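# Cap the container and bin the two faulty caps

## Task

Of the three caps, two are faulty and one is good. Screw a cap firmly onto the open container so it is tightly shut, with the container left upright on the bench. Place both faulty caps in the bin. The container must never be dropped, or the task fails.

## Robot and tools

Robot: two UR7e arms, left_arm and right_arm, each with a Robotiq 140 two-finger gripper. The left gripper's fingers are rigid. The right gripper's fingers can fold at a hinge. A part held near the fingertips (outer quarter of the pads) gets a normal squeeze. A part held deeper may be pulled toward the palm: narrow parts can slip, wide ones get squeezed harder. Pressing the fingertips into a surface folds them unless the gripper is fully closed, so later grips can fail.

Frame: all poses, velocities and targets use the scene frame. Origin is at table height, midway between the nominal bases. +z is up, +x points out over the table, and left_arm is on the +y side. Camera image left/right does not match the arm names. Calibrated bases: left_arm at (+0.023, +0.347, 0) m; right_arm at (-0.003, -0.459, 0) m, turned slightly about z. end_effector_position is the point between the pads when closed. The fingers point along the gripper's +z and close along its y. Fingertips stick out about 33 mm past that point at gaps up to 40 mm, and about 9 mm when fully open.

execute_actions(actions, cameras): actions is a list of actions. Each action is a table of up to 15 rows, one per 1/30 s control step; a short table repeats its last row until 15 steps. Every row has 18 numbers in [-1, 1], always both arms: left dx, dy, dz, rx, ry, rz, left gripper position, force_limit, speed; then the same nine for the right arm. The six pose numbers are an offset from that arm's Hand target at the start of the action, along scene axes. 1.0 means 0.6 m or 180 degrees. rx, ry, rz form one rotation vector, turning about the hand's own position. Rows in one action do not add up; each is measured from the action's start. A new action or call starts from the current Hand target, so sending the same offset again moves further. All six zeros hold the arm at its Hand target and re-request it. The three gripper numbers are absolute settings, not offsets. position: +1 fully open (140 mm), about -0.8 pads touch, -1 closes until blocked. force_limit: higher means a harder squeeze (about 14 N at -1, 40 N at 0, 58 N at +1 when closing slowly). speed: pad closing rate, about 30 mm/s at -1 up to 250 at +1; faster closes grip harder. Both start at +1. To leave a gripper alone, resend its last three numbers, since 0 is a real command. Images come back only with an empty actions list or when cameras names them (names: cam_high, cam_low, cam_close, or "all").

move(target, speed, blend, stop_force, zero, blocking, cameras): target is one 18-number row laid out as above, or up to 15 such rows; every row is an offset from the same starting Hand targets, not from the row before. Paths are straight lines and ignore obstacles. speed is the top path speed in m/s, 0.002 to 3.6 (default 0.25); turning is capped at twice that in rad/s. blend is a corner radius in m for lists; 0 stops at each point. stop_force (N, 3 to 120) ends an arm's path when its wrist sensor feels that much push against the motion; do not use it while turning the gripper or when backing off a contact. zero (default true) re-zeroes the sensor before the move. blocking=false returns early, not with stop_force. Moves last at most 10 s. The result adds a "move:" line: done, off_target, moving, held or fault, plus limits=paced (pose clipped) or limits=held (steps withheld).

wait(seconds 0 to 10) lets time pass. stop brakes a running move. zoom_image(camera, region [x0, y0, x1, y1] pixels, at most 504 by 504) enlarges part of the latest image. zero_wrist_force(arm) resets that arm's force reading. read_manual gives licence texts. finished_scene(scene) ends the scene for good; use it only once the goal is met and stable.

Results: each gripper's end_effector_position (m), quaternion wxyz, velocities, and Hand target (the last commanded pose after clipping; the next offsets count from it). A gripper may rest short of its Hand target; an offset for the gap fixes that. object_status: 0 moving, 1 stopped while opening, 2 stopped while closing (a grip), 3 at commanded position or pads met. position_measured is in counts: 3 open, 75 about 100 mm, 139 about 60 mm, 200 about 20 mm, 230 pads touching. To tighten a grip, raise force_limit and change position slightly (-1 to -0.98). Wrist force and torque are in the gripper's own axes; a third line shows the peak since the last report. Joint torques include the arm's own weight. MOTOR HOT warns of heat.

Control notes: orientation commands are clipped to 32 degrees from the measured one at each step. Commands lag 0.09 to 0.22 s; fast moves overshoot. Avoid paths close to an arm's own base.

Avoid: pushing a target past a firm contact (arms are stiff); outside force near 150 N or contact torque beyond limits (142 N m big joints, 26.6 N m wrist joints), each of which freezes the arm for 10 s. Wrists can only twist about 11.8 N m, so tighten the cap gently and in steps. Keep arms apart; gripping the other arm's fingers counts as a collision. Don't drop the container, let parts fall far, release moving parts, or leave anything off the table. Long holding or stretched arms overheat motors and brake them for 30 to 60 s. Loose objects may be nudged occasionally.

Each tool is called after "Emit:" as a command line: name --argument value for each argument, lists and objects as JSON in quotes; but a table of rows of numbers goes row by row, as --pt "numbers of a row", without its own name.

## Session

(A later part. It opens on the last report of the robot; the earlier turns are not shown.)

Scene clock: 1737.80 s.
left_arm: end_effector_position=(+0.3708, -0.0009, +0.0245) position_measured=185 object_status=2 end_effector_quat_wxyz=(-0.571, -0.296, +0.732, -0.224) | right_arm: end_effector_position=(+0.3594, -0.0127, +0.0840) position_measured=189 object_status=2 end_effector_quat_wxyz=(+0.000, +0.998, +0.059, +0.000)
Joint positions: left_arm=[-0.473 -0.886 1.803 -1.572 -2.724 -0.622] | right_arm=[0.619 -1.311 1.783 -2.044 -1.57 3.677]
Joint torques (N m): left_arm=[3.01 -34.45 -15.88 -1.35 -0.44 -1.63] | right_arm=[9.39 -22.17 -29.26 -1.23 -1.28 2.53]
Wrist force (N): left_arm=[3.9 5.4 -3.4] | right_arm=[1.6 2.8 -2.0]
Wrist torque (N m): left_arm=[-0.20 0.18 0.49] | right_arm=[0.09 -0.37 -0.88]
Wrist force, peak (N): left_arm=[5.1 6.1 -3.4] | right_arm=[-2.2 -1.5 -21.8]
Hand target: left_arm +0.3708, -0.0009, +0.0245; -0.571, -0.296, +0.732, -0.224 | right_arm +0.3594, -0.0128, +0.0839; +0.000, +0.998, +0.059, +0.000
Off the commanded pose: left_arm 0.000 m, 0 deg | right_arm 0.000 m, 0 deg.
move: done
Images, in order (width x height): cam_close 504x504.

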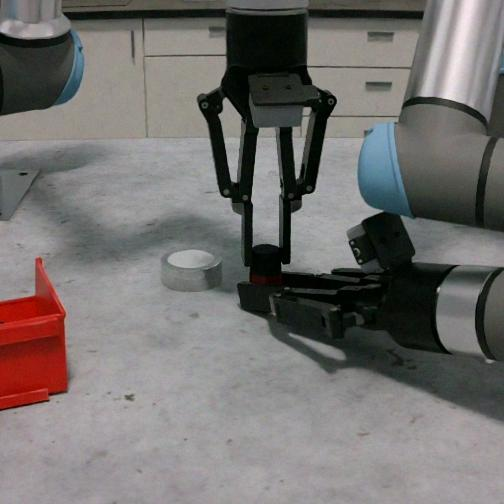

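Emit:
move --pt "0 0 0 0 0 0 -0.98 1 -1 0 0 0 0 0 0 -0.3 1 -0.7" --pt "0 0 0 0 0 0 -0.98 1 -1 0 0 0.2 0 0 0 -0.3 1 -0.7" --pt "0 0 0 0 0 0 -0.3 1 -1 0 -0.1 0.25 0 0 0 -0.3 1 -0.7" --pt "0 0 0 0 0 0 -0.1 1 -0.7 0 -0.1 0.25 0 0 0 -0.3 1 -0.7" --speed 0.2 --cameras '["cam_close"]'

Emit:
zoom_image --camera "cam_close" --region '[200, 200, 320, 320]'

Scene clock: 1752.10 s.
left_arm: end_effector_position=(+0.3708, -0.0009, +0.0245) position_measured=141 object_status=0 end_effector_quat_wxyz=(-0.571, -0.296, +0.732, -0.224) | right_arm: end_effector_position=(+0.3594, -0.0728, +0.2339) position_measured=167 object_status=3 end_effector_quat_wxyz=(+0.000, +0.998, +0.059, +0.000)
Joint positions: left_arm=[-0.473 -0.886 1.803 -1.572 -2.724 -0.622] | right_arm=[0.527 -1.519 1.626 -1.679 -1.57 3.585]
Joint torques (N m): left_arm=[-1.87 -34.94 -15.24 -1.41 -0.15 -1.5] | right_arm=[-9.26 -39.75 -16.12 -0.78 2.02 -1.6]
Wrist force (N): left_arm=[-1.3 1.7 1.2] | right_arm=[1.5 0.2 -1.0]
Wrist torque (N m): left_arm=[0.33 0.04 0.08] | right_arm=[0.07 -0.31 0.07]
Wrist force, peak (N): left_arm=[6.4 4.9 -0.8] | right_arm=[2.2 3.0 -3.3]
Hand target: left_arm +0.3708, -0.0009, +0.0245; -0.571, -0.296, +0.732, -0.224 | right_arm +0.3594, -0.0728, +0.2339; +0.000, +0.998, +0.059, +0.000
Off the commanded pose: left_arm 0.000 m, 0 deg | right_arm 0.000 m, 0 deg.
move: done
Images, in order (width x height): cam_close 504x504.

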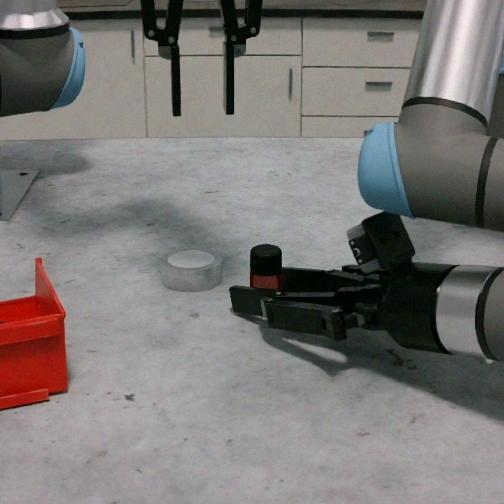

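Scaled by 4.200 from the camera's 504x504 image, which has a finer 720x720 frame.

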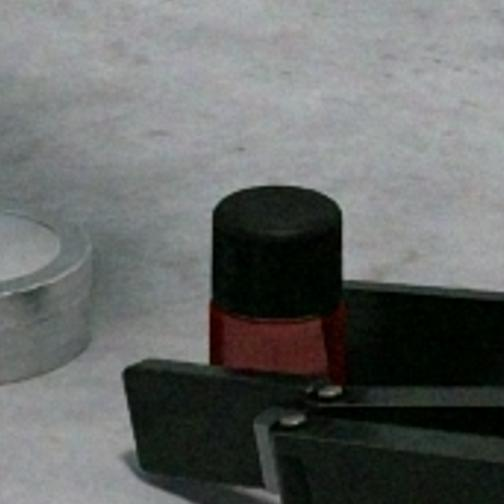

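Emit:
move --target '[0,0,0.22,0,0,0,-0.1,1,-0.7, 0,-0.1,0,0,0,0,-0.3,1,-0.7]' --speed 0.15 --cameras '["cam_close","cam_high"]'

Emit:
zoom_image --camera "cam_close" --region '[200, 200, 320, 320]'

Emit:
zoom_image --camera "cam_high" --region '[110, 110, 300, 230]'

Scene clock: 1760.07 s.
left_arm: end_effector_position=(+0.3708, -0.0009, +0.1564) position_measured=141 object_status=3 end_effector_quat_wxyz=(-0.571, -0.296, +0.732, -0.224) | right_arm: end_effector_position=(+0.3594, -0.1327, +0.2339) position_measured=167 object_status=3 end_effector_quat_wxyz=(+0.000, +0.998, +0.059, +0.000)
Joint positions: left_arm=[-0.473 -1.107 1.735 -1.283 -2.724 -0.622] | right_arm=[0.42 -1.621 1.729 -1.679 -1.57 3.478]
Joint torques (N m): left_arm=[8.93 -43.14 -25.81 0.48 0.87 2.1] | right_arm=[-9.56 -34.2 -16.61 -0.8 2.17 -1.18]
Wrist force (N): left_arm=[-1.3 1.6 0.9] | right_arm=[1.6 0.0 -1.0]
Wrist torque (N m): left_arm=[0.30 0.04 -0.05] | right_arm=[0.04 -0.34 0.06]
Wrist force, peak (N): left_arm=[-2.9 1.8 1.4] | right_arm=[2.2 0.4 -0.9]
Hand target: left_arm +0.3708, -0.0009, +0.1565; -0.571, -0.296, +0.732, -0.224 | right_arm +0.3594, -0.1328, +0.2339; +0.000, +0.998, +0.059, +0.000
Off the commanded pose: left_arm 0.000 m, 0 deg | right_arm 0.000 m, 0 deg.
move: done
Images, in order (width x height): cam_high 504x504, cam_close 504x504.

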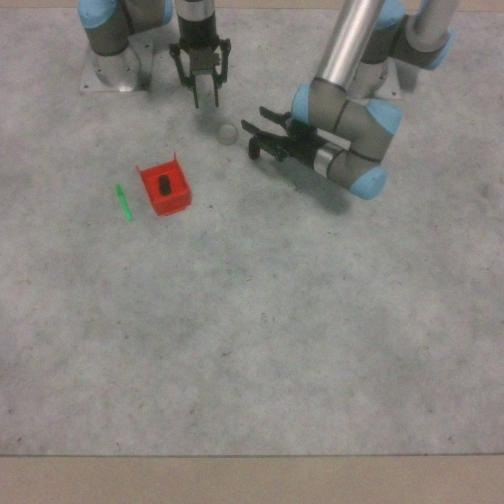

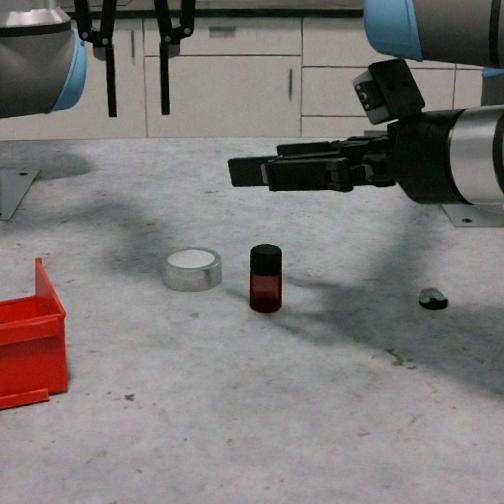

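Scaled by 4.200 from the camera's 504x504 image, which has a finer 720x720 frame.

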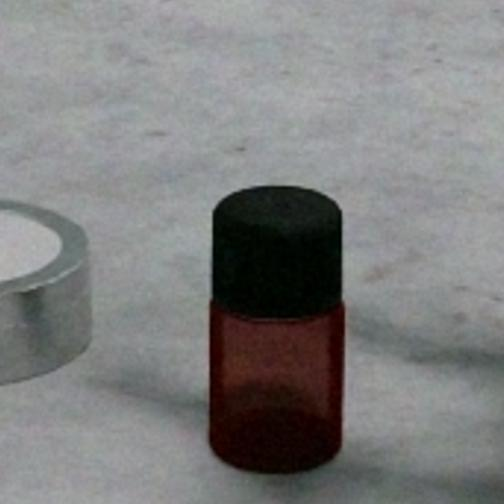

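Scaled by 2.653 from the camera's 504x504 image, which has a finer 720x720 frame.

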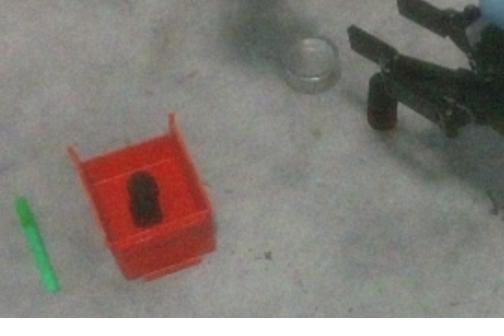

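Emit:
finished_scene --scene 2

The scene is finished: the task was done.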